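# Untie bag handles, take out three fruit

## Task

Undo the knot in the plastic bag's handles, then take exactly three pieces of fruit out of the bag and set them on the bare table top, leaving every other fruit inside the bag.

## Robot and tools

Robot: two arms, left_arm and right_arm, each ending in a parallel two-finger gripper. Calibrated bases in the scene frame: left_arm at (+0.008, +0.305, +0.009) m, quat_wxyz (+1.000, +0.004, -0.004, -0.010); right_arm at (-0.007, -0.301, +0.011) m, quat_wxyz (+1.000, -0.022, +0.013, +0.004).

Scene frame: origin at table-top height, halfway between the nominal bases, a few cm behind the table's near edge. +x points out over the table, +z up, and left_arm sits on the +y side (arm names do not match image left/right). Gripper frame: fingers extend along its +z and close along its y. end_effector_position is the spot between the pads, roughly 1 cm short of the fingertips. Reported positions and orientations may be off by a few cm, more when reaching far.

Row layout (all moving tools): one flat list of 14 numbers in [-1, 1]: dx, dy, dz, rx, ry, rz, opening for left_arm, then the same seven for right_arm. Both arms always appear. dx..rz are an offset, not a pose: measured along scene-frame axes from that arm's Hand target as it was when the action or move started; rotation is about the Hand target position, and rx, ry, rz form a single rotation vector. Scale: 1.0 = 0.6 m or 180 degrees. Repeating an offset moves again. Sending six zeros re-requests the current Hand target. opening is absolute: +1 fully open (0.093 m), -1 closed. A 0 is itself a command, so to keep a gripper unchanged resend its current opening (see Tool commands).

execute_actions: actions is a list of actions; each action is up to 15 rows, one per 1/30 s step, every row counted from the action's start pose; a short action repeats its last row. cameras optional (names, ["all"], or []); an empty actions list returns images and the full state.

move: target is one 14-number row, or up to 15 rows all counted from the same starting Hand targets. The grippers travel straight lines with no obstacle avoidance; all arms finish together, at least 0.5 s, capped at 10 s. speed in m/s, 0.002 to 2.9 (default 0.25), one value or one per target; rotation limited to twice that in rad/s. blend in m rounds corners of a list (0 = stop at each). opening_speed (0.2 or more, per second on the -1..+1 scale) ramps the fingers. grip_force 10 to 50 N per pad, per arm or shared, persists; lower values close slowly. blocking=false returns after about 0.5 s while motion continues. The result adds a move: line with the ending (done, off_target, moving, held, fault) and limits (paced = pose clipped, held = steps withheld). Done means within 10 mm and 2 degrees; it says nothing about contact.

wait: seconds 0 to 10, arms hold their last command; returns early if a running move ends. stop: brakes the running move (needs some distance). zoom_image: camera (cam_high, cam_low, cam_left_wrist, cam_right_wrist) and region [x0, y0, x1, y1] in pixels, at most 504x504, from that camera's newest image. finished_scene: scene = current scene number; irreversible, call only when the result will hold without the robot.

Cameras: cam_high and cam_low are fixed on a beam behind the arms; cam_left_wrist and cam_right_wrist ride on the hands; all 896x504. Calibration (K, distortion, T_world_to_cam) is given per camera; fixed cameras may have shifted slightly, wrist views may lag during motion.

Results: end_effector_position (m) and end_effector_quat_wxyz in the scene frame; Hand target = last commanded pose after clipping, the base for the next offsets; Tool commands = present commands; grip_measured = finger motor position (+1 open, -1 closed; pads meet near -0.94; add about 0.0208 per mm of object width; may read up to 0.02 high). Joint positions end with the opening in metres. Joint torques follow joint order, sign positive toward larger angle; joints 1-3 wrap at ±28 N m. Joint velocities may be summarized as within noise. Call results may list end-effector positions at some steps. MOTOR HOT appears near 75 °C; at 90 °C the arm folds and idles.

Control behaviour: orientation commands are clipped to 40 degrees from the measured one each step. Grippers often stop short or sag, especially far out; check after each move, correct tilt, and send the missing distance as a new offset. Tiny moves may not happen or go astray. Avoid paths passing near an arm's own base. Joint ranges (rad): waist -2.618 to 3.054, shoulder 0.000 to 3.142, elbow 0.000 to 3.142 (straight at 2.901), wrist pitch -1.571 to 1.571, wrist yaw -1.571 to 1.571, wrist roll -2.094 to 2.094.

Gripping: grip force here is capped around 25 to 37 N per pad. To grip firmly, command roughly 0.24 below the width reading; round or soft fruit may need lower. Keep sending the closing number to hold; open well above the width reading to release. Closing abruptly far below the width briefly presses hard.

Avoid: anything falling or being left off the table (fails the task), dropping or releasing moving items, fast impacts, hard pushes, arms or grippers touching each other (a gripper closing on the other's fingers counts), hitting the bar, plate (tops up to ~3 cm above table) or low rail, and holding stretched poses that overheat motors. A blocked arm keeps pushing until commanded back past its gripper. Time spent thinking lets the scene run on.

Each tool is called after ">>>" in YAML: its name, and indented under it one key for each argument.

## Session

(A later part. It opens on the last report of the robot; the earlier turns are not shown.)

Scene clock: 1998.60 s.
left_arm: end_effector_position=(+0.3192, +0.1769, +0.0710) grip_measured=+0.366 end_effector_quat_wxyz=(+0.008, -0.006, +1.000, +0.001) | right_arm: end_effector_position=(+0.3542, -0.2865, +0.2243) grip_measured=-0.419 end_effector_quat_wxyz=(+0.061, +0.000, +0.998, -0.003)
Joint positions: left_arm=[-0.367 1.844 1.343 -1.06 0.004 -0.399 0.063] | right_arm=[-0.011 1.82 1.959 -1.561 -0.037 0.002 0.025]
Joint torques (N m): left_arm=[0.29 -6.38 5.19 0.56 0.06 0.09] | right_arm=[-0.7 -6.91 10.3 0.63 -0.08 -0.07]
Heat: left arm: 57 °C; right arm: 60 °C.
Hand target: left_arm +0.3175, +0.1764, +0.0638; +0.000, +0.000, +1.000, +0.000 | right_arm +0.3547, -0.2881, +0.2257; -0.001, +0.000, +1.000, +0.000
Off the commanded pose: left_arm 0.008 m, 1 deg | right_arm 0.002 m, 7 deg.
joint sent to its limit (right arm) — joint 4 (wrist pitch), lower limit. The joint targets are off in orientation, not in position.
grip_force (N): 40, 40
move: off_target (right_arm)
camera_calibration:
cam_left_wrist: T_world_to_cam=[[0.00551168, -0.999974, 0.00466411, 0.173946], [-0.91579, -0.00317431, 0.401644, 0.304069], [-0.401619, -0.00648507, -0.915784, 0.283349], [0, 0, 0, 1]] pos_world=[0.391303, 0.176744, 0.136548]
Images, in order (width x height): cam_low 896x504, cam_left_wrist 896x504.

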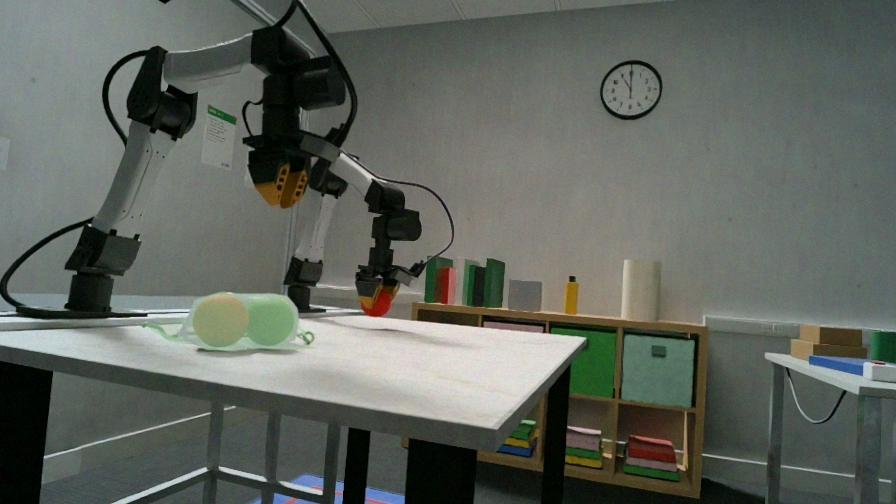

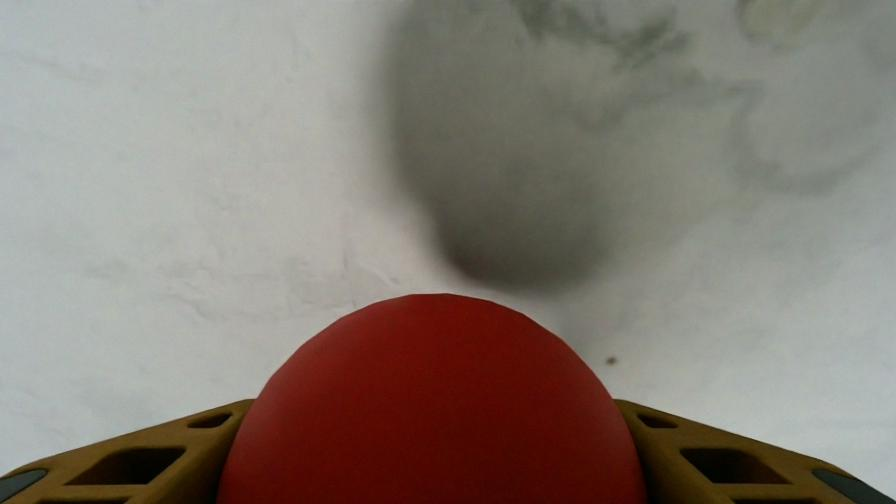

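>>> move:
  target: [0,0,-0.03,0,0,0,0.3,0,0,0,0,0,0,-0.42]
  cameras: ["cam_left_wrist"]
  speed: 0.05

Scene clock: 2007.93 s.
left_arm: end_effector_position=(+0.3198, +0.1769, +0.0535) grip_measured=+0.366 end_effector_quat_wxyz=(+0.008, -0.006, +1.000, +0.000) | right_arm: end_effector_position=(+0.3542, -0.2865, +0.2243) grip_measured=-0.419 end_effector_quat_wxyz=(+0.061, +0.000, +0.998, -0.003)
Joint positions: left_arm=[-0.367 1.863 1.295 -0.992 0.004 -0.399 0.063] | right_arm=[-0.011 1.82 1.959 -1.561 -0.037 0.002 0.025]
Joint torques (N m): left_arm=[0.17 -6.34 5.15 0.53 0.05 0.07] | right_arm=[-0.76 -7.02 10.41 0.61 -0.11 -0.07]
Heat: left arm: 53 °C; right arm: 60 °C.
Hand target: left_arm +0.3175, +0.1764, +0.0458; +0.000, +0.000, +1.000, +0.000 | right_arm +0.3547, -0.2881, +0.2257; -0.001, +0.000, +1.000, +0.000
Off the commanded pose: left_arm 0.008 m, 1 deg | right_arm 0.002 m, 7 deg.
joint sent to its limit (right arm) — joint 4 (wrist pitch), lower limit. The joint targets are off in orientation, not in position.
grip_force (N): 40, 40
move: off_target (right_arm)
camera_calibration:
cam_left_wrist: T_world_to_cam=[[0.00543788, -0.999971, 0.00525102, 0.174084], [-0.916367, -0.00288104, 0.400329, 0.311842], [-0.400303, -0.00698881, -0.916356, 0.267258], [0, 0, 0, 1]] pos_world=[0.391799, 0.176846, 0.119149]
Images, in order (width x height): cam_left_wrist 896x504.

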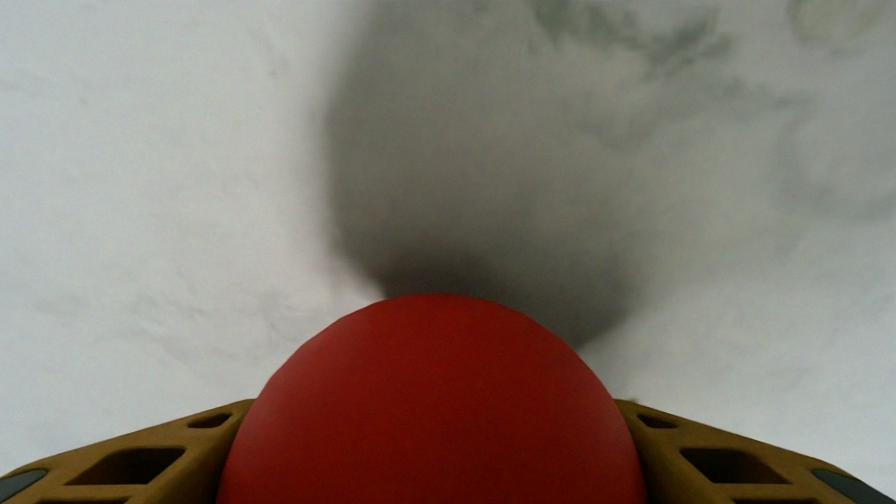

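>>> move:
  target: [0,0,-0.012,0,0,0,0.3,0,0,0,0,0,0,-0.42]
  cameras: ["cam_left_wrist","cam_low"]
  speed: 0.04

>>> zoom_image:
  camera: "cam_low"
  region: [320, 240, 460, 350]

Scene clock: 2022.53 s.
left_arm: end_effector_position=(+0.3201, +0.1768, +0.0467) grip_measured=+0.366 end_effector_quat_wxyz=(+0.009, -0.006, +1.000, +0.000) | right_arm: end_effector_position=(+0.3542, -0.2865, +0.2243) grip_measured=-0.419 end_effector_quat_wxyz=(+0.061, +0.000, +0.998, -0.003)
Joint positions: left_arm=[-0.367 1.872 1.278 -0.965 0.004 -0.399 0.063] | right_arm=[-0.011 1.82 1.959 -1.561 -0.037 0.002 0.025]
Joint torques (N m): left_arm=[0.18 -6.38 5.05 0.57 0.07 0.06] | right_arm=[-0.81 -7.01 10.4 0.65 -0.08 -0.06]
Heat: left arm: 50 °C; right arm: 60 °C.
Hand target: left_arm +0.3174, +0.1765, +0.0386; +0.000, +0.000, +1.000, +0.000 | right_arm +0.3547, -0.2881, +0.2257; -0.001, +0.000, +1.000, +0.000
Off the commanded pose: left_arm 0.009 m, 1 deg | right_arm 0.002 m, 7 deg.
joint sent to its limit (right arm) — joint 4 (wrist pitch), lower limit. The joint targets are off in orientation, not in position.
grip_force (N): 40, 40
move: off_target (right_arm)
camera_calibration:
cam_left_wrist: T_world_to_cam=[[0.00541441, -0.999969, 0.00570361, 0.173978], [-0.916762, -0.00268565, 0.399425, 0.315058], [-0.399397, -0.0073915, -0.916748, 0.260906], [0, 0, 0, 1]] pos_world=[0.392096, 0.176747, 0.11235]
Images, in order (width x height): cam_low 896x504, cam_left_wrist 896x504.

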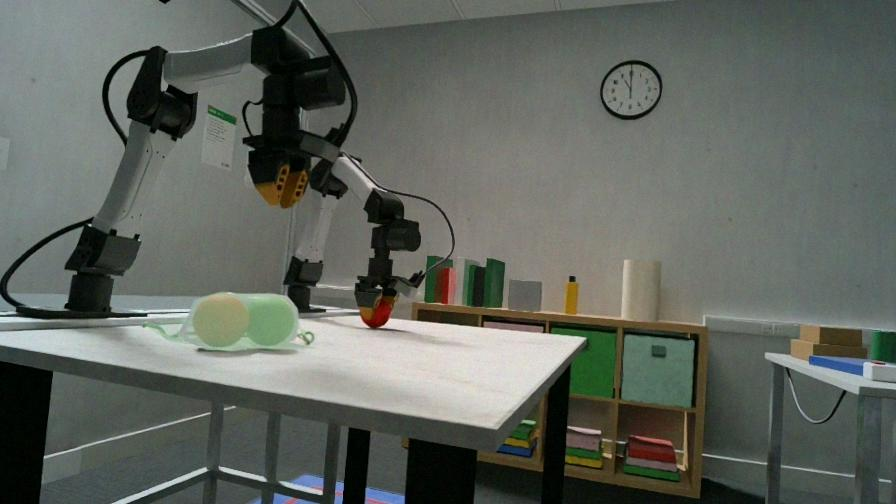

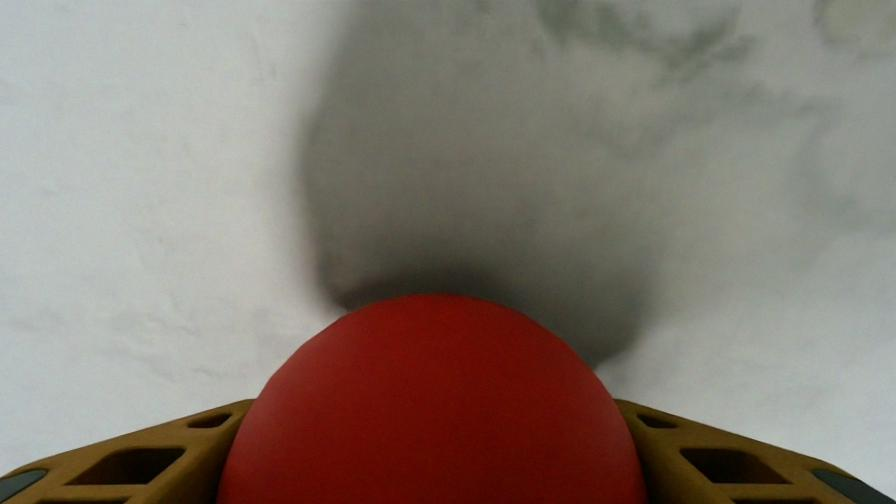

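Scaled by 3.600 from the camera's 896x504 image, which has a finer 1280x720 frame.

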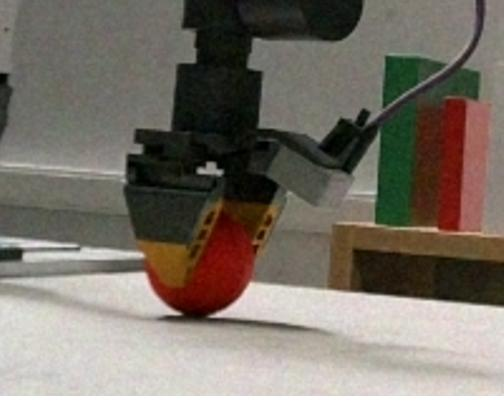

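>>> move:
  target: [0,0,-0.007,0,0,0,0.3,0,0,0,0,0,0,-0.42]
  cameras: ["cam_left_wrist"]
  speed: 0.03

Scene clock: 2029.47 s.
left_arm: end_effector_position=(+0.3207, +0.1766, +0.0451) grip_measured=+0.366 end_effector_quat_wxyz=(+0.011, -0.006, +1.000, -0.001) | right_arm: end_effector_position=(+0.3542, -0.2865, +0.2243) grip_measured=-0.419 end_effector_quat_wxyz=(+0.061, +0.000, +0.998, -0.003)
Joint positions: left_arm=[-0.367 1.872 1.272 -0.953 0.004 -0.399 0.063] | right_arm=[-0.011 1.82 1.959 -1.561 -0.037 0.002 0.025]
Joint torques (N m): left_arm=[0.23 -5.93 4.72 0.64 0.05 0.06] | right_arm=[-0.95 -6.83 10.43 0.62 -0.12 -0.08]
Heat: left arm: 48 °C; right arm: 60 °C.
Hand target: left_arm +0.3174, +0.1765, +0.0344; +0.000, +0.000, +1.000, +0.000 | right_arm +0.3547, -0.2881, +0.2257; -0.001, +0.000, +1.000, +0.000
Off the commanded pose: left_arm 0.011 m, 1 deg | right_arm 0.002 m, 7 deg.
joint sent to its limit (right arm) — joint 4 (wrist pitch), lower limit. The joint targets are off in orientation, not in position.
grip_force (N): 40, 40
move: off_target (left_arm, right_arm)
camera_calibration:
cam_left_wrist: T_world_to_cam=[[0.00535093, -0.999957, 0.00760593, 0.173699], [-0.9186, -0.0019097, 0.395184, 0.316855], [-0.395153, -0.00910141, -0.91857, 0.258763], [0, 0, 0, 1]] pos_world=[0.392384, 0.176652, 0.111155]
Images, in order (width x height): cam_left_wrist 896x504.

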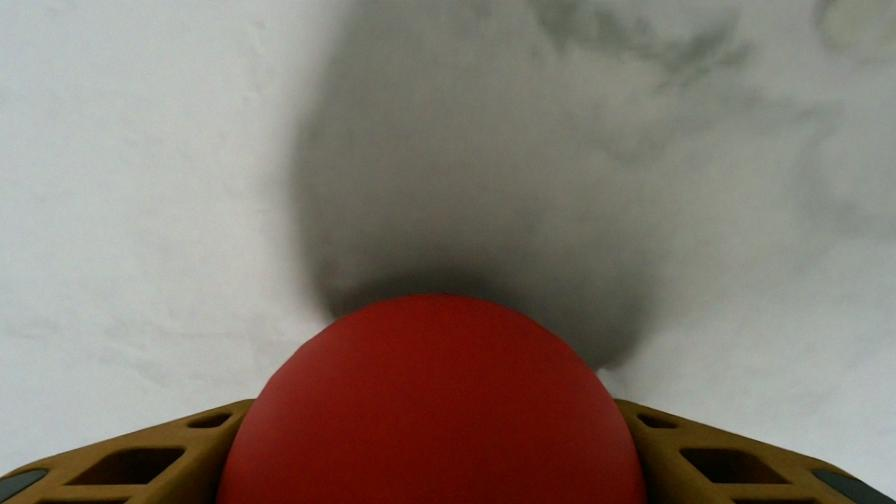

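>>> move:
  target: [0,0,0.002,0,0,0,0.95,0,0,0,0,0,0,-0.42]
  opening_speed: 0.35
  cameras: []

>>> move:
  target: [0,0,0.25,0,0,0,0.95,0,0,0,0,0,0,-0.42]
  speed: 0.1
  cameras: ["cam_left_wrist","cam_high"]

Scene clock: 2039.77 s.
left_arm: end_effector_position=(+0.3207, +0.1766, +0.0451) grip_measured=+0.948 end_effector_quat_wxyz=(+0.011, -0.006, +1.000, -0.001) | right_arm: end_effector_position=(+0.3542, -0.2865, +0.2243) grip_measured=-0.419 end_effector_quat_wxyz=(+0.061, +0.000, +0.998, -0.003)
Joint positions: left_arm=[-0.367 1.872 1.272 -0.953 0.004 -0.399 0.091] | right_arm=[-0.011 1.82 1.959 -1.561 -0.037 0.002 0.025]
Joint torques (N m): left_arm=[0.14 -5.96 4.9 0.59 0.06 0.07] | right_arm=[-0.81 -6.99 10.35 0.62 -0.08 -0.07]
Heat: left arm: 46 °C; right arm: 60 °C.
Hand target: left_arm +0.3174, +0.1765, +0.0356; +0.000, +0.000, +1.000, +0.000 | right_arm +0.3547, -0.2881, +0.2257; -0.001, +0.000, +1.000, +0.000
Off the commanded pose: left_arm 0.010 m, 1 deg | right_arm 0.002 m, 7 deg.
joint sent to its limit (right arm) — joint 4 (wrist pitch), lower limit. The joint targets are off in orientation, not in position.
grip_force (N): 40, 40
move: off_target (right_arm)
No camera images: "cameras" was empty.

Scene clock: 2042.03 s.
left_arm: end_effector_position=(+0.3177, +0.1762, +0.1803) grip_measured=+0.948 end_effector_quat_wxyz=(-0.001, -0.004, +1.000, +0.004) | right_arm: end_effector_position=(+0.3542, -0.2865, +0.2243) grip_measured=-0.419 end_effector_quat_wxyz=(+0.061, +0.000, +0.998, -0.003)
Joint positions: left_arm=[-0.367 1.84 1.775 -1.515 0.004 -0.395 0.091] | right_arm=[-0.011 1.82 1.959 -1.561 -0.037 0.002 0.025]
Joint torques (N m): left_arm=[0.64 -7.62 7.54 0.27 0.05 0.08] | right_arm=[-0.8 -6.93 10.54 0.59 -0.08 -0.1]
Heat: left arm: 46 °C; right arm: 60 °C.
Hand target: left_arm +0.3175, +0.1765, +0.1856; +0.000, -0.001, +1.000, +0.000 | right_arm +0.3547, -0.2881, +0.2257; -0.001, +0.000, +1.000, +0.000
Off the commanded pose: left_arm 0.005 m, 1 deg | right_arm 0.002 m, 7 deg.
joint sent to its limit (right arm) — joint 4 (wrist pitch), lower limit. The joint targets are off in orientation, not in position.
grip_force (N): 40, 40
move: off_target (right_arm)
camera_calibration:
cam_left_wrist: T_world_to_cam=[[0.00187764, -0.999996, -0.00230276, 0.17515], [-0.908822, -0.00266711, 0.417175, 0.253759], [-0.417179, 0.0013095, -0.908823, 0.385101], [0, 0, 0, 1]] pos_world=[0.390949, 0.175322, 0.24453]
Images, in order (width x height): cam_high 896x504, cam_left_wrist 896x504.

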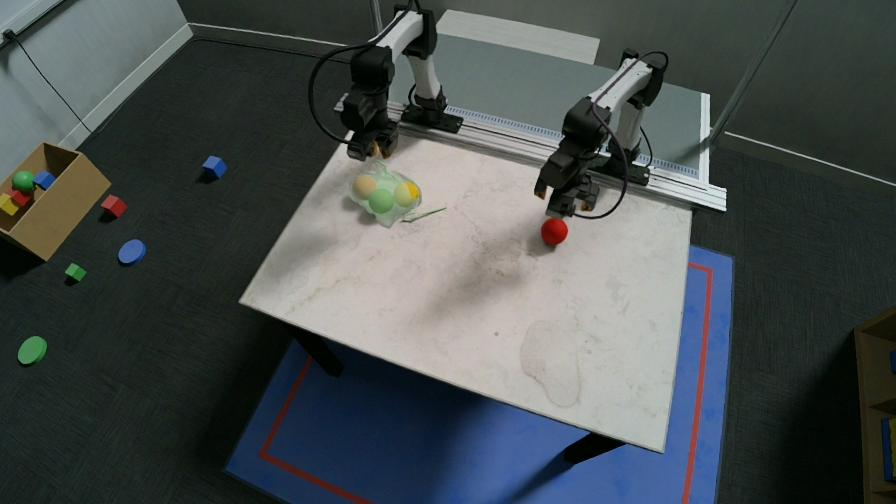

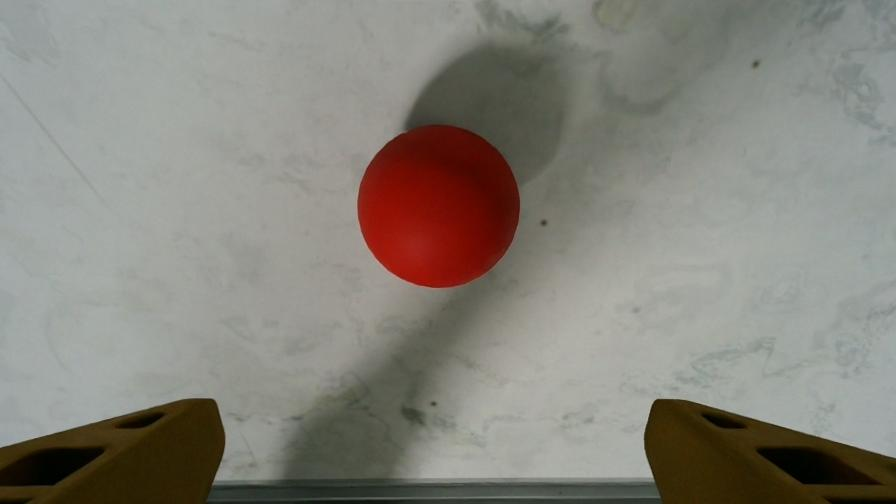

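>>> move:
  target: [0,0,0,0,0,0,0.95,-0.15,-0.22,0.0,0,0,0,-0.42]
  speed: 0.25
  cameras: []

>>> move:
  target: [0.02,-0.565,0.0,0,0,0,0.0,0,0,0,0,0,0,-0.42]
  speed: 0.25
  cameras: ["cam_left_wrist","cam_high"]

>>> zoom_image:
  camera: "cam_left_wrist"
  region: [350, 0, 850, 504]

Scene clock: 2067.57 s.
left_arm: end_effector_position=(+0.3176, +0.1762, +0.1803) grip_measured=+0.948 end_effector_quat_wxyz=(-0.001, -0.004, +1.000, +0.004) | right_arm: end_effector_position=(+0.2731, -0.4231, +0.2211) grip_measured=-0.419 end_effector_quat_wxyz=(+0.032, +0.002, +0.999, -0.016)
Joint positions: left_arm=[-0.367 1.84 1.775 -1.515 0.004 -0.394 0.091] | right_arm=[-0.482 1.669 1.739 -1.567 -0.05 -0.466 0.025]
Joint torques (N m): left_arm=[0.54 -7.57 7.57 0.28 0.04 0.09] | right_arm=[-0.47 -9.61 6.43 0.5 -0.03 -0.08]
Heat: left arm: 46 °C; right arm: 60 °C.
Hand target: left_arm +0.3175, +0.1765, +0.1856; +0.000, +0.000, +1.000, +0.000 | right_arm +0.2646, -0.4201, +0.2257; -0.001, +0.000, +1.000, +0.000
Off the commanded pose: left_arm 0.005 m, 1 deg | right_arm 0.010 m, 4 deg.
joint sent to its limit (right arm) — joint 4 (wrist pitch), lower limit. The joint targets are off in orientation, not in position.
grip_force (N): 40, 40
move: off_target (right_arm)
No camera images: "cameras" was empty.

Scene clock: 2069.73 s.
left_arm: end_effector_position=(+0.3241, -0.1596, +0.1890) grip_measured=+0.002 end_effector_quat_wxyz=(+0.137, +0.009, +0.972, -0.190) | right_arm: end_effector_position=(+0.2731, -0.4231, +0.2211) grip_measured=-0.419 end_effector_quat_wxyz=(+0.032, +0.002, +0.999, -0.016)
Joint positions: left_arm=[-0.948 2.532 2.844 -1.408 0.005 -0.954 0.045] | right_arm=[-0.482 1.669 1.739 -1.567 -0.05 -0.467 0.025]
Joint torques (N m): left_arm=[0.8 -9.94 7.94 1.47 0.03 -0.12] | right_arm=[-0.5 -9.68 6.42 0.51 -0.01 -0.1]
Heat: left arm: 46 °C; right arm: 59 °C.
Hand target: left_arm +0.3294, -0.1626, +0.1855; +0.000, +0.000, +1.000, +0.000 | right_arm +0.2646, -0.4201, +0.2257; -0.001, +0.000, +1.000, +0.000
Off the commanded pose: left_arm 0.007 m, 27 deg | right_arm 0.010 m, 4 deg.
elbow stopped short (left arm): the move would have taken joint 3 (elbow) straighter than the controller allows.
joint sent to its limit (right arm) — joint 4 (wrist pitch), lower limit. The joint targets are off in orientation, not in position.
grip_force (N): 40, 40
move: off_target (left_arm, right_arm)
camera_calibration:
cam_left_wrist: T_world_to_cam=[[-0.0759961, -0.925996, 0.369805, -0.193865], [-0.983873, 0.129867, 0.122999, 0.356076], [-0.161922, -0.354494, -0.920932, 0.258945], [0, 0, 0, 1]] pos_world=[0.37753, -0.133967, 0.266366]
Images, in order (width x height): cam_high 896x504, cam_left_wrist 896x504.

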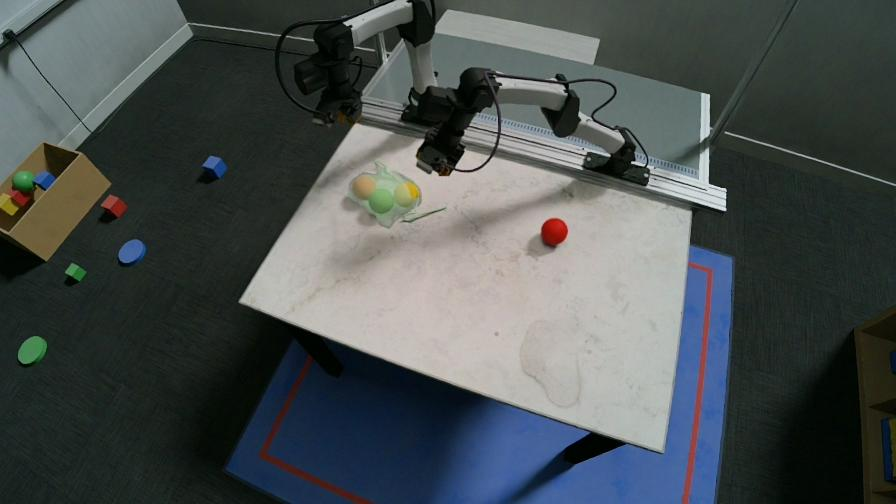

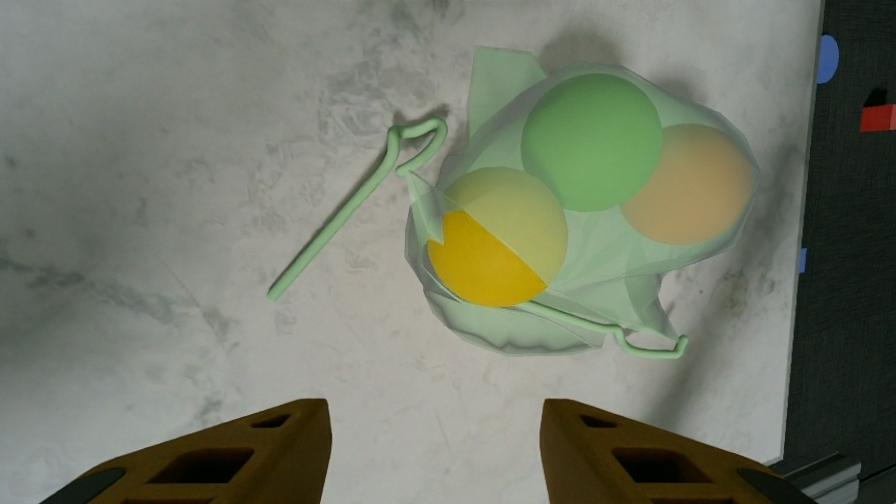

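Scaled by 1.000.

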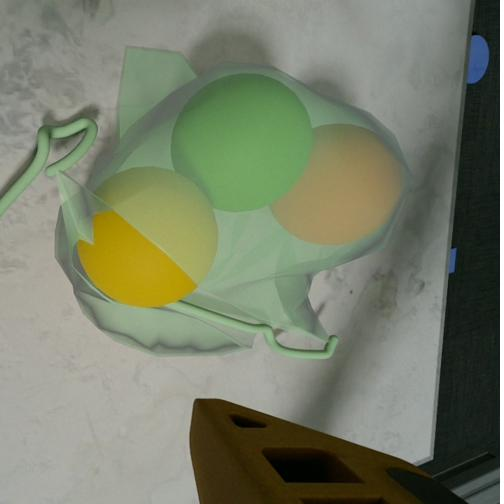

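>>> move:
  target: [0.061,-0.02,-0.16,0,0,0,-0.2,0,0,0,0,0,0,-0.42]
  speed: 0.2
  cameras: ["cam_left_wrist"]

Scene clock: 2097.97 s.
left_arm: end_effector_position=(+0.3619, -0.1726, +0.0955) grip_measured=-0.198 end_effector_quat_wxyz=(+0.124, -0.003, +0.979, -0.162) | right_arm: end_effector_position=(+0.2731, -0.4231, +0.2211) grip_measured=-0.419 end_effector_quat_wxyz=(+0.032, +0.002, +0.999, -0.016)
Joint positions: left_arm=[-0.91 2.727 2.849 -1.28 0.005 -0.94 0.036] | right_arm=[-0.482 1.669 1.739 -1.567 -0.05 -0.467 0.025]
Joint torques (N m): left_arm=[0.85 -10.96 7.9 1.42 0.05 0.09] | right_arm=[-0.55 -9.61 6.48 0.53 -0.05 -0.08]
Heat: left arm: 54 °C; right arm: 56 °C.
Hand target: left_arm +0.3660, -0.1745, +0.0895; +0.000, +0.000, +1.000, +0.000 | right_arm +0.2646, -0.4201, +0.2257; -0.001, +0.000, +1.000, +0.000
Off the commanded pose: left_arm 0.007 m, 24 deg | right_arm 0.010 m, 4 deg.
elbow stopped short (left arm): the move would have taken joint 3 (elbow) straighter than the controller allows.
joint sent to its limit (right arm) — joint 4 (wrist pitch), lower limit. The joint targets are off in orientation, not in position.
grip_force (N): 40, 40
move: off_target (left_arm, right_arm)
camera_calibration:
cam_left_wrist: T_world_to_cam=[[-0.041035, -0.945828, 0.322065, -0.179997], [-0.982553, 0.0967204, 0.158856, 0.39689], [-0.1814, -0.309927, -0.933295, 0.190177], [0, 0, 0, 1]] pos_world=[0.417078, -0.149692, 0.172414]
Images, in order (width x height): cam_left_wrist 896x504.

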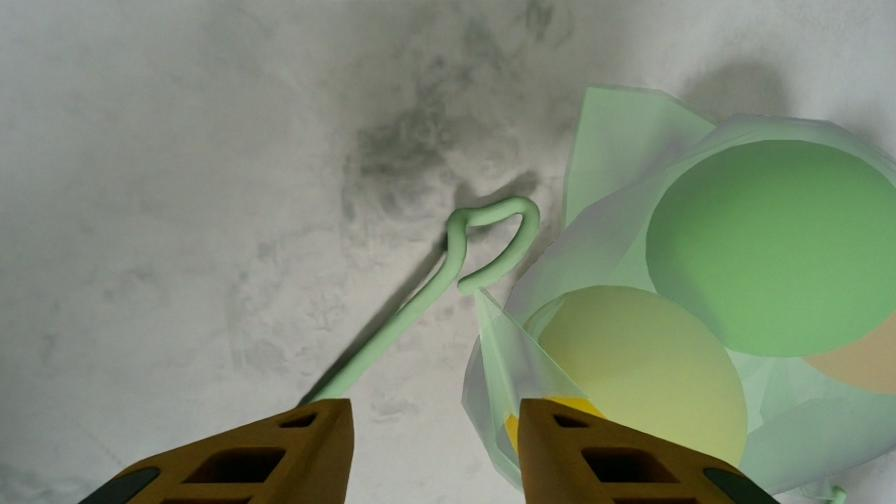

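>>> move:
  target:
    - [0.01,-0.014,-0.103,0,0,0,-0.2,0,0,0,0,0,0,-0.42]
    - [0.01,-0.014,-0.103,0,0,0,-1,0,0,0,0,0,0,-0.42]
  speed: 0.1
  cameras: ["cam_left_wrist"]

Scene clock: 2113.83 s.
left_arm: end_effector_position=(+0.3695, -0.1816, +0.0382) grip_measured=-0.979 end_effector_quat_wxyz=(+0.115, -0.003, +0.982, -0.150) | right_arm: end_effector_position=(+0.2731, -0.4231, +0.2211) grip_measured=-0.419 end_effector_quat_wxyz=(+0.032, +0.002, +0.999, -0.016)
Joint positions: left_arm=[-0.91 2.838 2.849 -1.2 0.005 -0.94 0] | right_arm=[-0.482 1.669 1.739 -1.567 -0.05 -0.467 0.025]
Joint torques (N m): left_arm=[0.64 -10.88 8.08 1.33 0.05 0.09] | right_arm=[-0.53 -9.55 6.31 0.53 -0.03 -0.05]
Heat: left arm: 55 °C; right arm: 55 °C.
Hand target: left_arm +0.3720, -0.1829, +0.0276; +0.000, +0.000, +1.000, +0.000 | right_arm +0.2646, -0.4201, +0.2257; -0.001, +0.000, +1.000, +0.000
Off the commanded pose: left_arm 0.011 m, 22 deg | right_arm 0.010 m, 4 deg.
elbow stopped short (left arm): the move would have taken joint 3 (elbow) straighter than the controller allows.
joint sent to its limit (right arm) — joint 4 (wrist pitch), lower limit. The joint targets are off in orientation, not in position.
grip_force (N): 40, 40
move: off_target (left_arm, right_arm); target 2's new opening was sent with left_arm's hand 0.011 m and 22 deg from that target
camera_calibration:
cam_left_wrist: T_world_to_cam=[[-0.0349027, -0.953645, 0.298902, -0.172539], [-0.979417, 0.0921359, 0.179593, 0.411446], [-0.198808, -0.286481, -0.937232, 0.146231], [0, 0, 0, 1]] pos_world=[0.426027, -0.160558, 0.114731]
Images, in order (width x height): cam_left_wrist 896x504.

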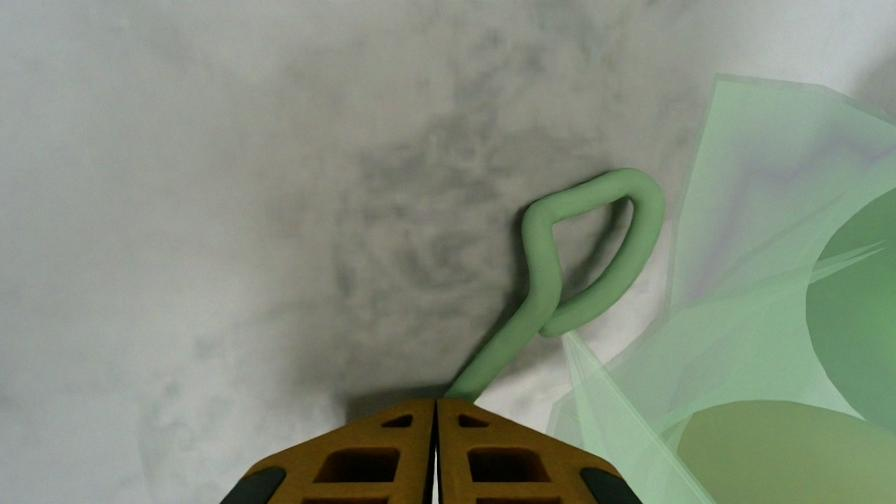

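>>> move:
  target:
    - [0,0,0.02,0,0,0,-0.2,0,0,0,0,0,0,-0.42]
    - [0.005,-0.006,-0.022,0,0,0,-0.2,0,0,0,0,0,0,-0.42]
    - [0.005,-0.006,-0.022,0,0,0,-1,0,0,0,0,0,0,-0.42]
  speed: 0.08
  cameras: ["cam_left_wrist"]

Scene clock: 2129.27 s.
left_arm: end_effector_position=(+0.3732, -0.1828, +0.0334) grip_measured=-0.907 end_effector_quat_wxyz=(+0.118, -0.005, +0.981, -0.152) | right_arm: end_effector_position=(+0.2731, -0.4231, +0.2211) grip_measured=-0.419 end_effector_quat_wxyz=(+0.032, +0.002, +0.999, -0.016)
Joint positions: left_arm=[-0.907 2.852 2.856 -1.185 0.002 -0.939 0.002] | right_arm=[-0.482 1.669 1.739 -1.567 -0.05 -0.467 0.025]
Joint torques (N m): left_arm=[0.29 -9.99 7.53 1.48 0.07 0.08] | right_arm=[-0.64 -9.63 6.48 0.54 -0.04 -0.08]
Heat: left arm: 55 °C; right arm: 54 °C.
Hand target: left_arm +0.3750, -0.1866, +0.0144; +0.000, +0.000, +1.000, +0.000 | right_arm +0.2646, -0.4201, +0.2257; -0.001, +0.000, +1.000, +0.000
Off the commanded pose: left_arm 0.019 m, 22 deg | right_arm 0.010 m, 4 deg.
elbow stopped short (left arm): the move would have taken joint 3 (elbow) straighter than the controller allows.
joint sent to its limit (right arm) — joint 4 (wrist pitch), lower limit. The joint targets are off in orientation, not in position.
grip_force (N): 40, 40
move: off_target (left_arm, right_arm); target 3's new opening was sent with left_arm's hand 0.023 m and 22 deg from that target
camera_calibration:
cam_left_wrist: T_world_to_cam=[[-0.0335042, -0.952405, 0.302988, -0.172462], [-0.98082, 0.0895762, 0.173113, 0.416344], [-0.192014, -0.291377, -0.937139, 0.138667], [0, 0, 0, 1]] pos_world=[0.429207, -0.161144, 0.11013]
Images, in order (width x height): cam_left_wrist 896x504.

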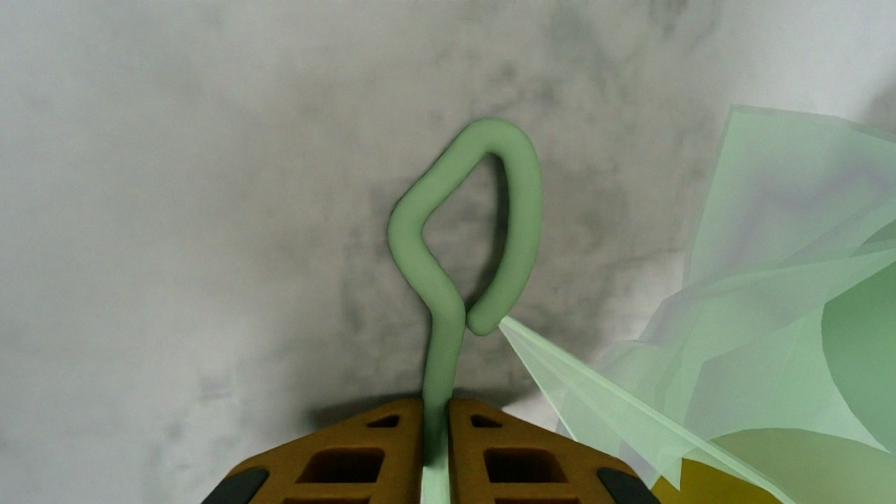

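>>> move:
  target:
    - [0.0,0.09,0.03,0,0,0,-1,0,0,0,0,0,0,-0.42]
  speed: 0.08
  cameras: ["cam_left_wrist","cam_high"]

>>> zoom_image:
  camera: "cam_high"
  region: [320, 130, 480, 260]

Scene clock: 2138.57 s.
left_arm: end_effector_position=(+0.3783, -0.1582, +0.0319) grip_measured=-0.907 end_effector_quat_wxyz=(+0.088, +0.003, +0.987, -0.134) | right_arm: end_effector_position=(+0.2731, -0.4231, +0.2211) grip_measured=-0.419 end_effector_quat_wxyz=(+0.032, +0.002, +0.999, -0.016)
Joint positions: left_arm=[-0.863 2.845 2.856 -1.26 0.046 -0.887 0.002] | right_arm=[-0.482 1.669 1.739 -1.567 -0.05 -0.467 0.025]
Joint velocities: left_arm=[-0.007 0.012 -0.002 0.007 -0.095 0.154 0.001] | right_arm=[within noise]
Joint torques (N m): left_arm=[1.62 -13.85 6.69 0.24 -0.26 0.12] | right_arm=[-0.51 -9.76 6.6 0.51 -0.03 -0.11]
Heat: left arm: 59 °C; right arm: 54 °C.
Hand target: left_arm +0.3751, -0.1326, +0.0326; +0.000, +0.000, +1.000, +0.000 | right_arm +0.2646, -0.4201, +0.2257; -0.001, +0.000, +1.000, +0.000
Off the commanded pose: left_arm 0.026 m, 18 deg | right_arm 0.010 m, 4 deg.
elbow stopped short (left arm): the move would have taken joint 3 (elbow) straighter than the controller allows.
joint sent to its limit (right arm) — joint 4 (wrist pitch), lower limit. The joint targets are off in orientation, not in position.
grip_force (N): 40, 40
move: off_target (left_arm, right_arm)
camera_calibration:
cam_left_wrist: T_world_to_cam=[[-0.0352663, -0.962672, 0.268362, -0.148377], [-0.967139, 0.10053, 0.233527, 0.414029], [-0.251789, -0.251308, -0.934584, 0.174304], [0, 0, 0, 1]] pos_world=[0.439079, -0.140656, 0.106034]
Images, in order (width x height): cam_high 896x504, cam_left_wrist 896x504.

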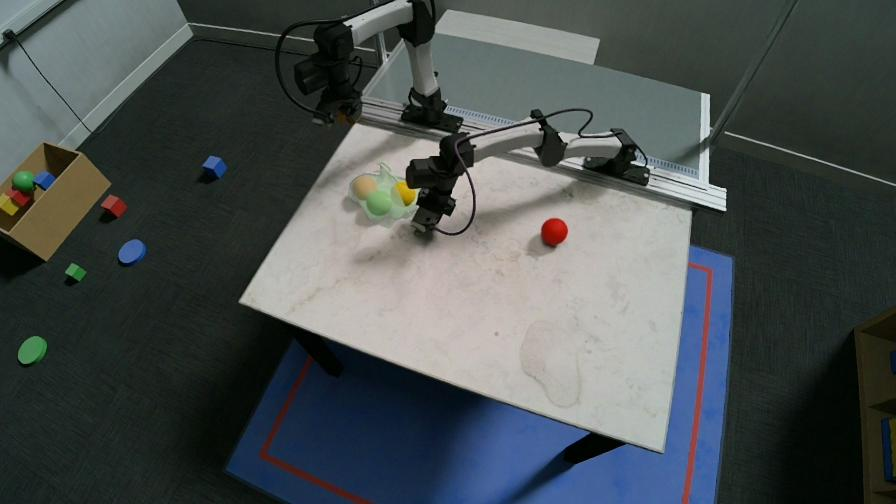

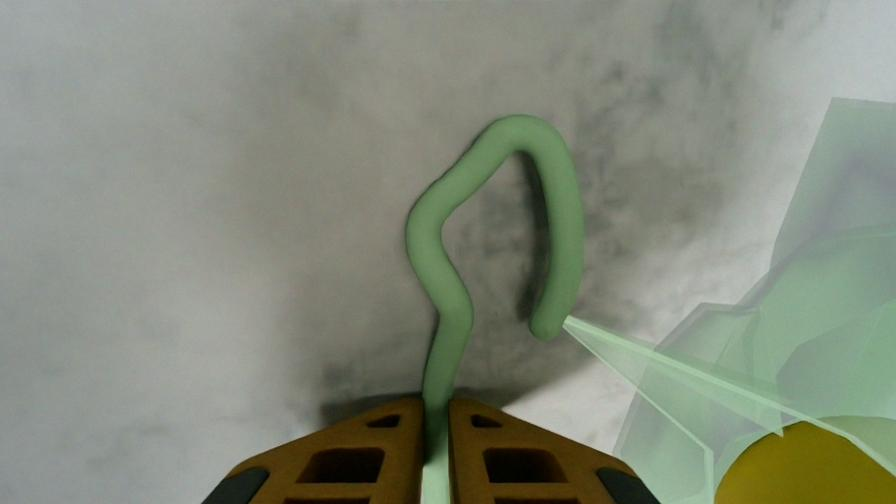

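Scaled by 3.150 from the camera's 896x504 image, which has a finer 1280x720 frame.

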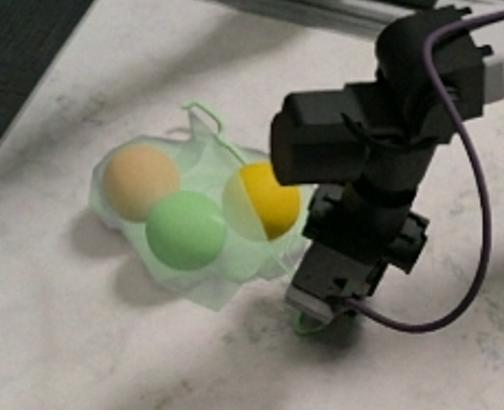

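>>> move:
  target:
    - [0.0,0.03,0.02,0,0,0,-1,0,0,0,0,0,0,-0.42]
    - [0.0,0.03,0.02,0,0,0,-0.3,0,0,0,0,0,0,-0.42]
    - [-0.03,0.06,0.25,0,0,0,-0.3,0,0,0,0,0,0,-0.42]
  speed: 0.12
  cameras: ["cam_left_wrist","cam_high"]

>>> zoom_image:
  camera: "cam_high"
  region: [320, 130, 480, 260]

Scene clock: 2149.53 s.
left_arm: end_effector_position=(+0.3561, -0.1035, +0.1685) grip_measured=-0.302 end_effector_quat_wxyz=(+0.104, -0.001, +0.986, -0.131) | right_arm: end_effector_position=(+0.2731, -0.4231, +0.2211) grip_measured=-0.419 end_effector_quat_wxyz=(+0.032, +0.002, +0.999, -0.016)
Joint positions: left_arm=[-0.833 2.559 2.859 -1.533 0.026 -0.862 0.031] | right_arm=[-0.482 1.669 1.739 -1.567 -0.05 -0.467 0.025]
Joint torques (N m): left_arm=[0.88 -13.44 6.65 1.05 -0.1 0.07] | right_arm=[-0.58 -9.68 6.46 0.53 -0.06 -0.06]
Heat: left arm: 63 °C; right arm: 53 °C.
Hand target: left_arm +0.3571, -0.0966, +0.1825; +0.000, +0.000, +1.000, +0.001 | right_arm +0.2646, -0.4201, +0.2257; -0.001, +0.000, +1.000, +0.000
Off the commanded pose: left_arm 0.016 m, 19 deg | right_arm 0.010 m, 4 deg.
elbow stopped short (left arm): the move would have taken joint 3 (elbow) straighter than the controller allows.
joint sent to its limit (right arm) — joint 4 (wrist pitch), lower limit. The joint targets are off in orientation, not in position.
grip_force (N): 40, 40
move: off_target (left_arm, right_arm); target 2's new opening was sent with left_arm's hand 0.017 m and 12 deg from that target
camera_calibration:
cam_left_wrist: T_world_to_cam=[[-0.0320272, -0.964262, 0.263008, -0.133552], [-0.975062, 0.087962, 0.203758, 0.361747], [-0.219611, -0.249923, -0.943032, 0.300246], [0, 0, 0, 1]] pos_world=[0.414386, -0.0855605, 0.244557]
Images, in order (width x height): cam_high 896x504, cam_left_wrist 896x504.

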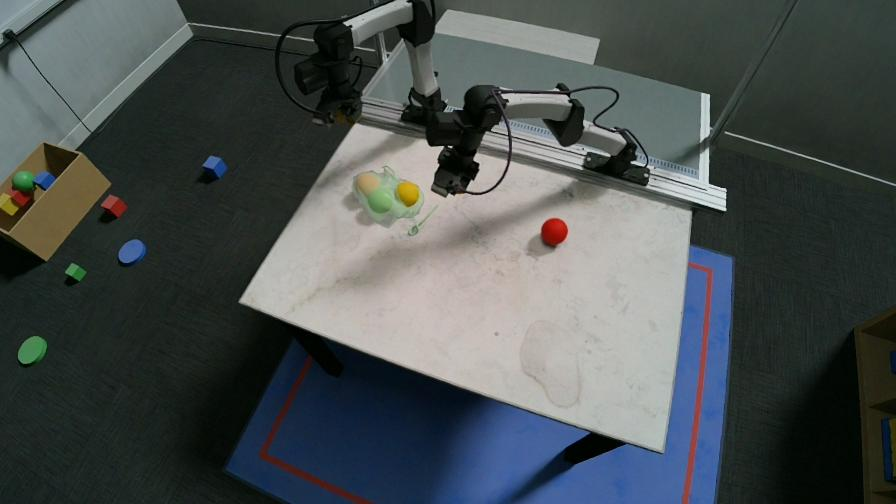

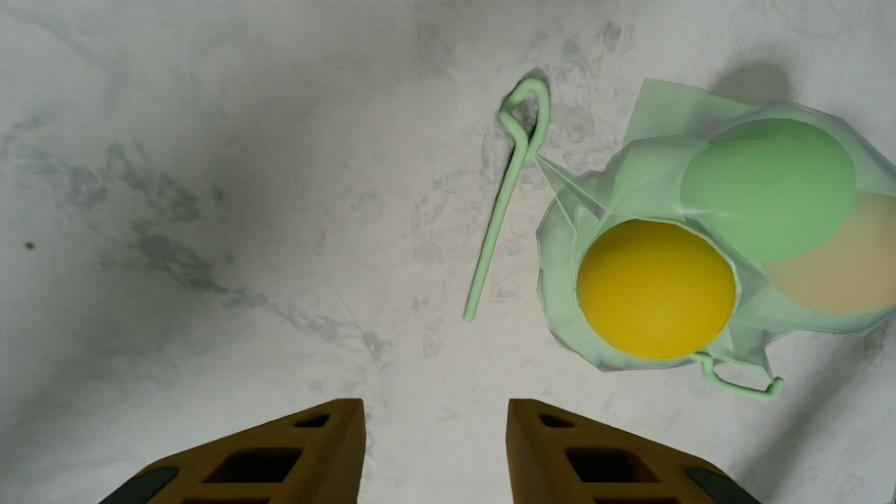

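Scaled by 3.150 from the camera's 896x504 image, which has a finer 1280x720 frame.

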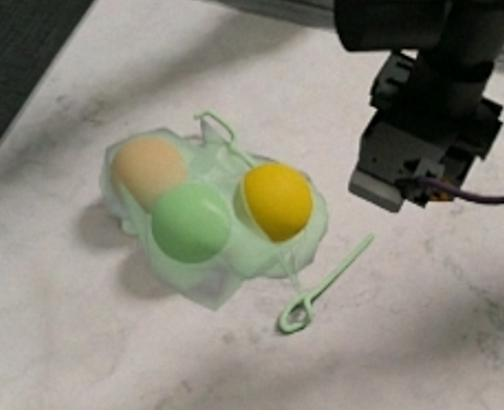

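>>> move:
  target: [-0.095,0.75,0.0,-0.0505,-0.397,-0.0675,0.5,0,0,0,0,0,0,0.5]
  speed: 0.25
  cameras: []

>>> move:
  target: [0,0,0,0,0,0,0.5,0.15,0.22,0,0,0,0,0.9]
  speed: 0.25
  cameras: ["cam_right_wrist","cam_high"]

>>> zoom_image:
  camera: "cam_right_wrist"
  region: [200, 0, 700, 504]

Scene clock: 2166.83 s.
left_arm: end_effector_position=(+0.3010, +0.3537, +0.1880) grip_measured=+0.498 end_effector_quat_wxyz=(+0.586, +0.097, +0.801, -0.071) | right_arm: end_effector_position=(+0.2731, -0.4231, +0.2211) grip_measured=+0.499 end_effector_quat_wxyz=(+0.032, +0.001, +0.999, -0.016)
Joint positions: left_arm=[0.586 0.884 0.411 0.032 0.76 0.303 0.069] | right_arm=[-0.482 1.669 1.739 -1.567 -0.05 -0.467 0.069]
Joint torques (N m): left_arm=[0.73 -1.11 6.49 2.17 0.31 0.06] | right_arm=[-0.43 -9.72 6.48 0.53 -0.04 -0.08]
Heat: left arm: 64 °C; right arm: 53 °C.
Hand target: left_arm +0.3001, +0.3534, +0.1824; +0.582, +0.098, +0.804, -0.074 | right_arm +0.2646, -0.4201, +0.2257; -0.001, +0.000, +1.000, +0.000
Off the commanded pose: left_arm 0.006 m, 1 deg | right_arm 0.010 m, 4 deg.
joint sent to its limit (right arm) — joint 4 (wrist pitch), lower limit. The joint targets are off in orientation, not in position.
grip_force (N): 40, 40
move: off_target (right_arm)
No camera images: "cameras" was empty.

Scene clock: 2168.33 s.
left_arm: end_effector_position=(+0.3010, +0.3536, +0.1880) grip_measured=+0.498 end_effector_quat_wxyz=(+0.586, +0.097, +0.801, -0.071) | right_arm: end_effector_position=(+0.3513, -0.2859, +0.2213) grip_measured=+0.899 end_effector_quat_wxyz=(+0.052, -0.007, +0.999, +0.002)
Joint positions: left_arm=[0.586 0.884 0.411 0.032 0.76 0.303 0.069] | right_arm=[-0.015 1.823 1.952 -1.57 -0.049 -0.015 0.088]
Joint torques (N m): left_arm=[0.66 -1.14 6.6 2.17 0.32 0.08] | right_arm=[-0.54 -7.3 11 0.69 0.03 0.11]
Heat: left arm: 63 °C; right arm: 53 °C.
Hand target: left_arm +0.3001, +0.3534, +0.1824; +0.582, +0.098, +0.804, -0.074 | right_arm +0.3547, -0.2881, +0.2256; -0.001, +0.000, +1.000, +0.000
Off the commanded pose: left_arm 0.006 m, 1 deg | right_arm 0.006 m, 6 deg.
joint sent to its limit (right arm) — joint 4 (wrist pitch), lower limit. The joint targets are off in orientation, not in position.
grip_force (N): 40, 40
move: off_target (right_arm)
camera_calibration:
cam_right_wrist: T_world_to_cam=[[0.0227864, -0.999736, -0.00309099, -0.293299], [-0.950112, -0.0226172, 0.311086, 0.298259], [-0.311074, -0.00415175, -0.950377, 0.404332], [0, 0, 0, 1]] pos_world=[0.41584, -0.284797, 0.290577]
Images, in order (width x height): cam_high 896x504, cam_right_wrist 896x504.

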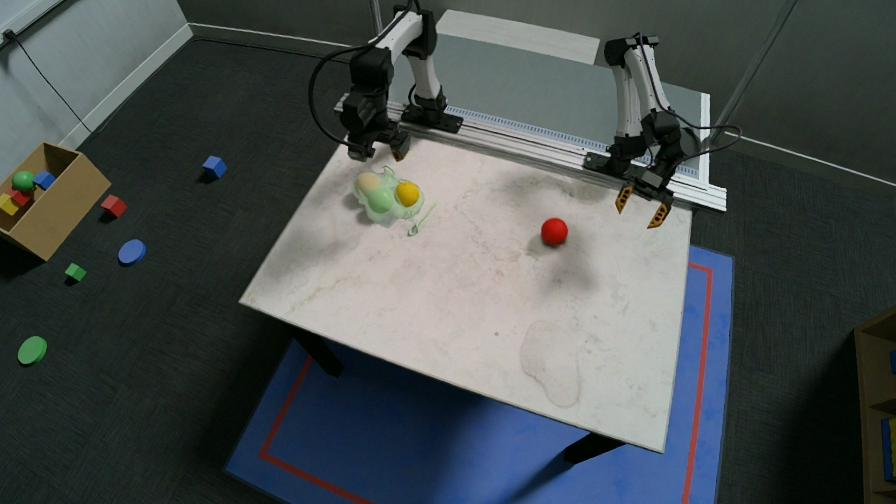

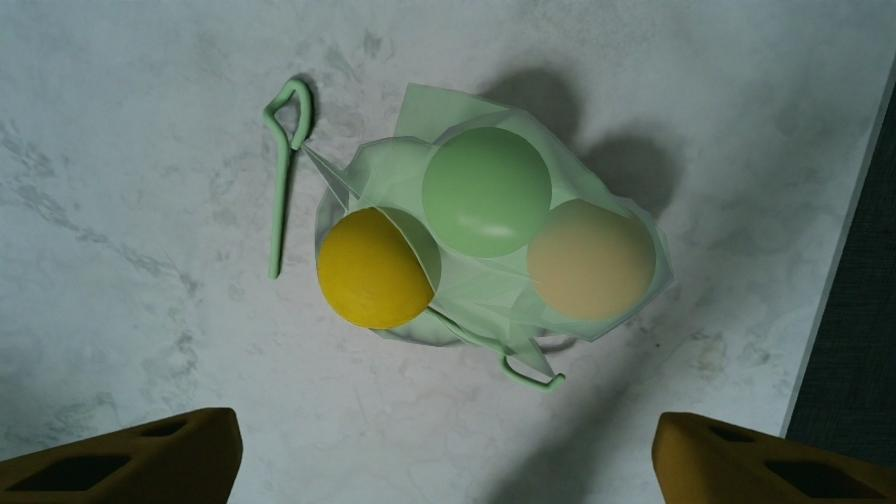

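Scaled by 1.000.

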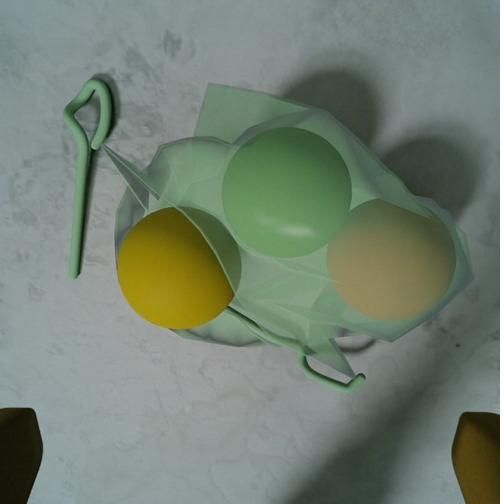

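>>> move:
  target: [0,0,0,0,0,0,0.5,-0.0575,0.0667,-0.14,0,0,0.65,1]
  speed: 0.25
  cameras: ["cam_right_wrist"]

>>> zoom_image:
  camera: "cam_right_wrist"
  region: [200, 0, 700, 504]

Scene clock: 2211.13 s.
left_arm: end_effector_position=(+0.3010, +0.3536, +0.1880) grip_measured=+0.498 end_effector_quat_wxyz=(+0.586, +0.097, +0.801, -0.071) | right_arm: end_effector_position=(+0.3215, -0.2467, +0.1347) grip_measured=+1.000 end_effector_quat_wxyz=(+0.006, +0.849, -0.528, -0.016)
Joint positions: left_arm=[0.586 0.884 0.411 0.032 0.76 0.303 0.069] | right_arm=[0.115 1.786 1.567 -1.352 -0.051 -1.907 0.093]
Joint torques (N m): left_arm=[0.72 -1.17 6.54 2.17 0.33 0.08] | right_arm=[0.05 -11.62 6.6 0.53 0.06 -0.07]
Heat: left arm: 48 °C; right arm: 56 °C.
Hand target: left_arm +0.3001, +0.3534, +0.1824; +0.582, +0.098, +0.804, -0.074 | right_arm +0.3201, -0.2481, +0.1417; +0.001, +0.852, -0.523, +0.001
Off the commanded pose: left_arm 0.006 m, 1 deg | right_arm 0.007 m, 2 deg.
grip_force (N): 40, 40
move: done
camera_calibration:
cam_right_wrist: T_world_to_cam=[[0.892269, 0.450736, -0.0263357, -0.172279], [0.424624, -0.817891, 0.388265, -0.350822], [0.153465, -0.357619, -0.921171, 0.0724217], [0, 0, 0, 1]] pos_world=[0.291572, -0.183382, 0.198387]
Images, in order (width x height): cam_right_wrist 896x504.

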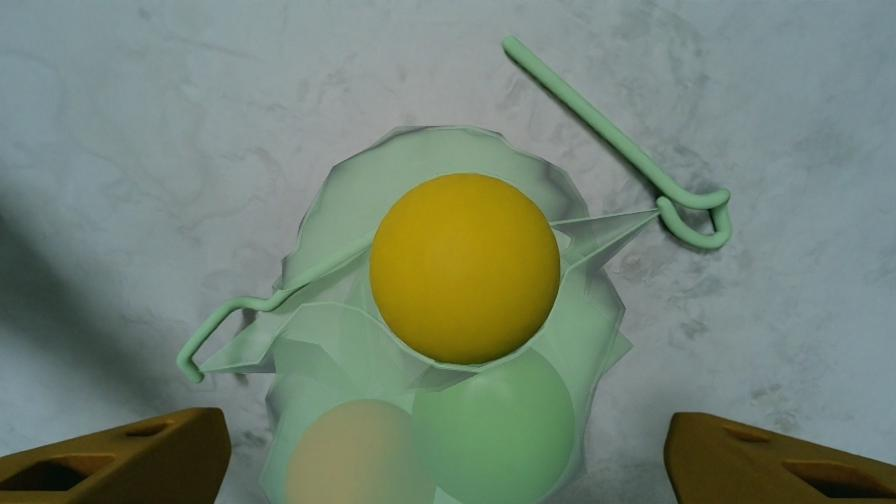

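Scaled by 1.000.

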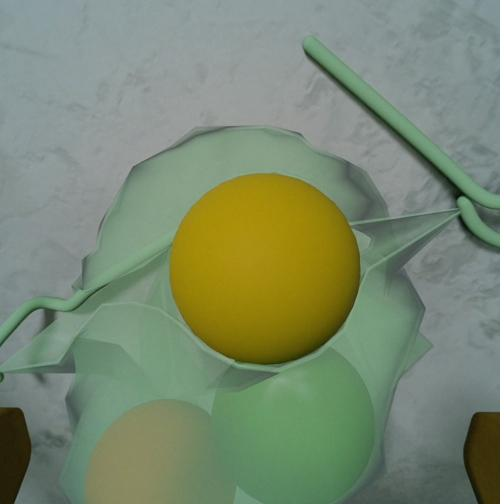

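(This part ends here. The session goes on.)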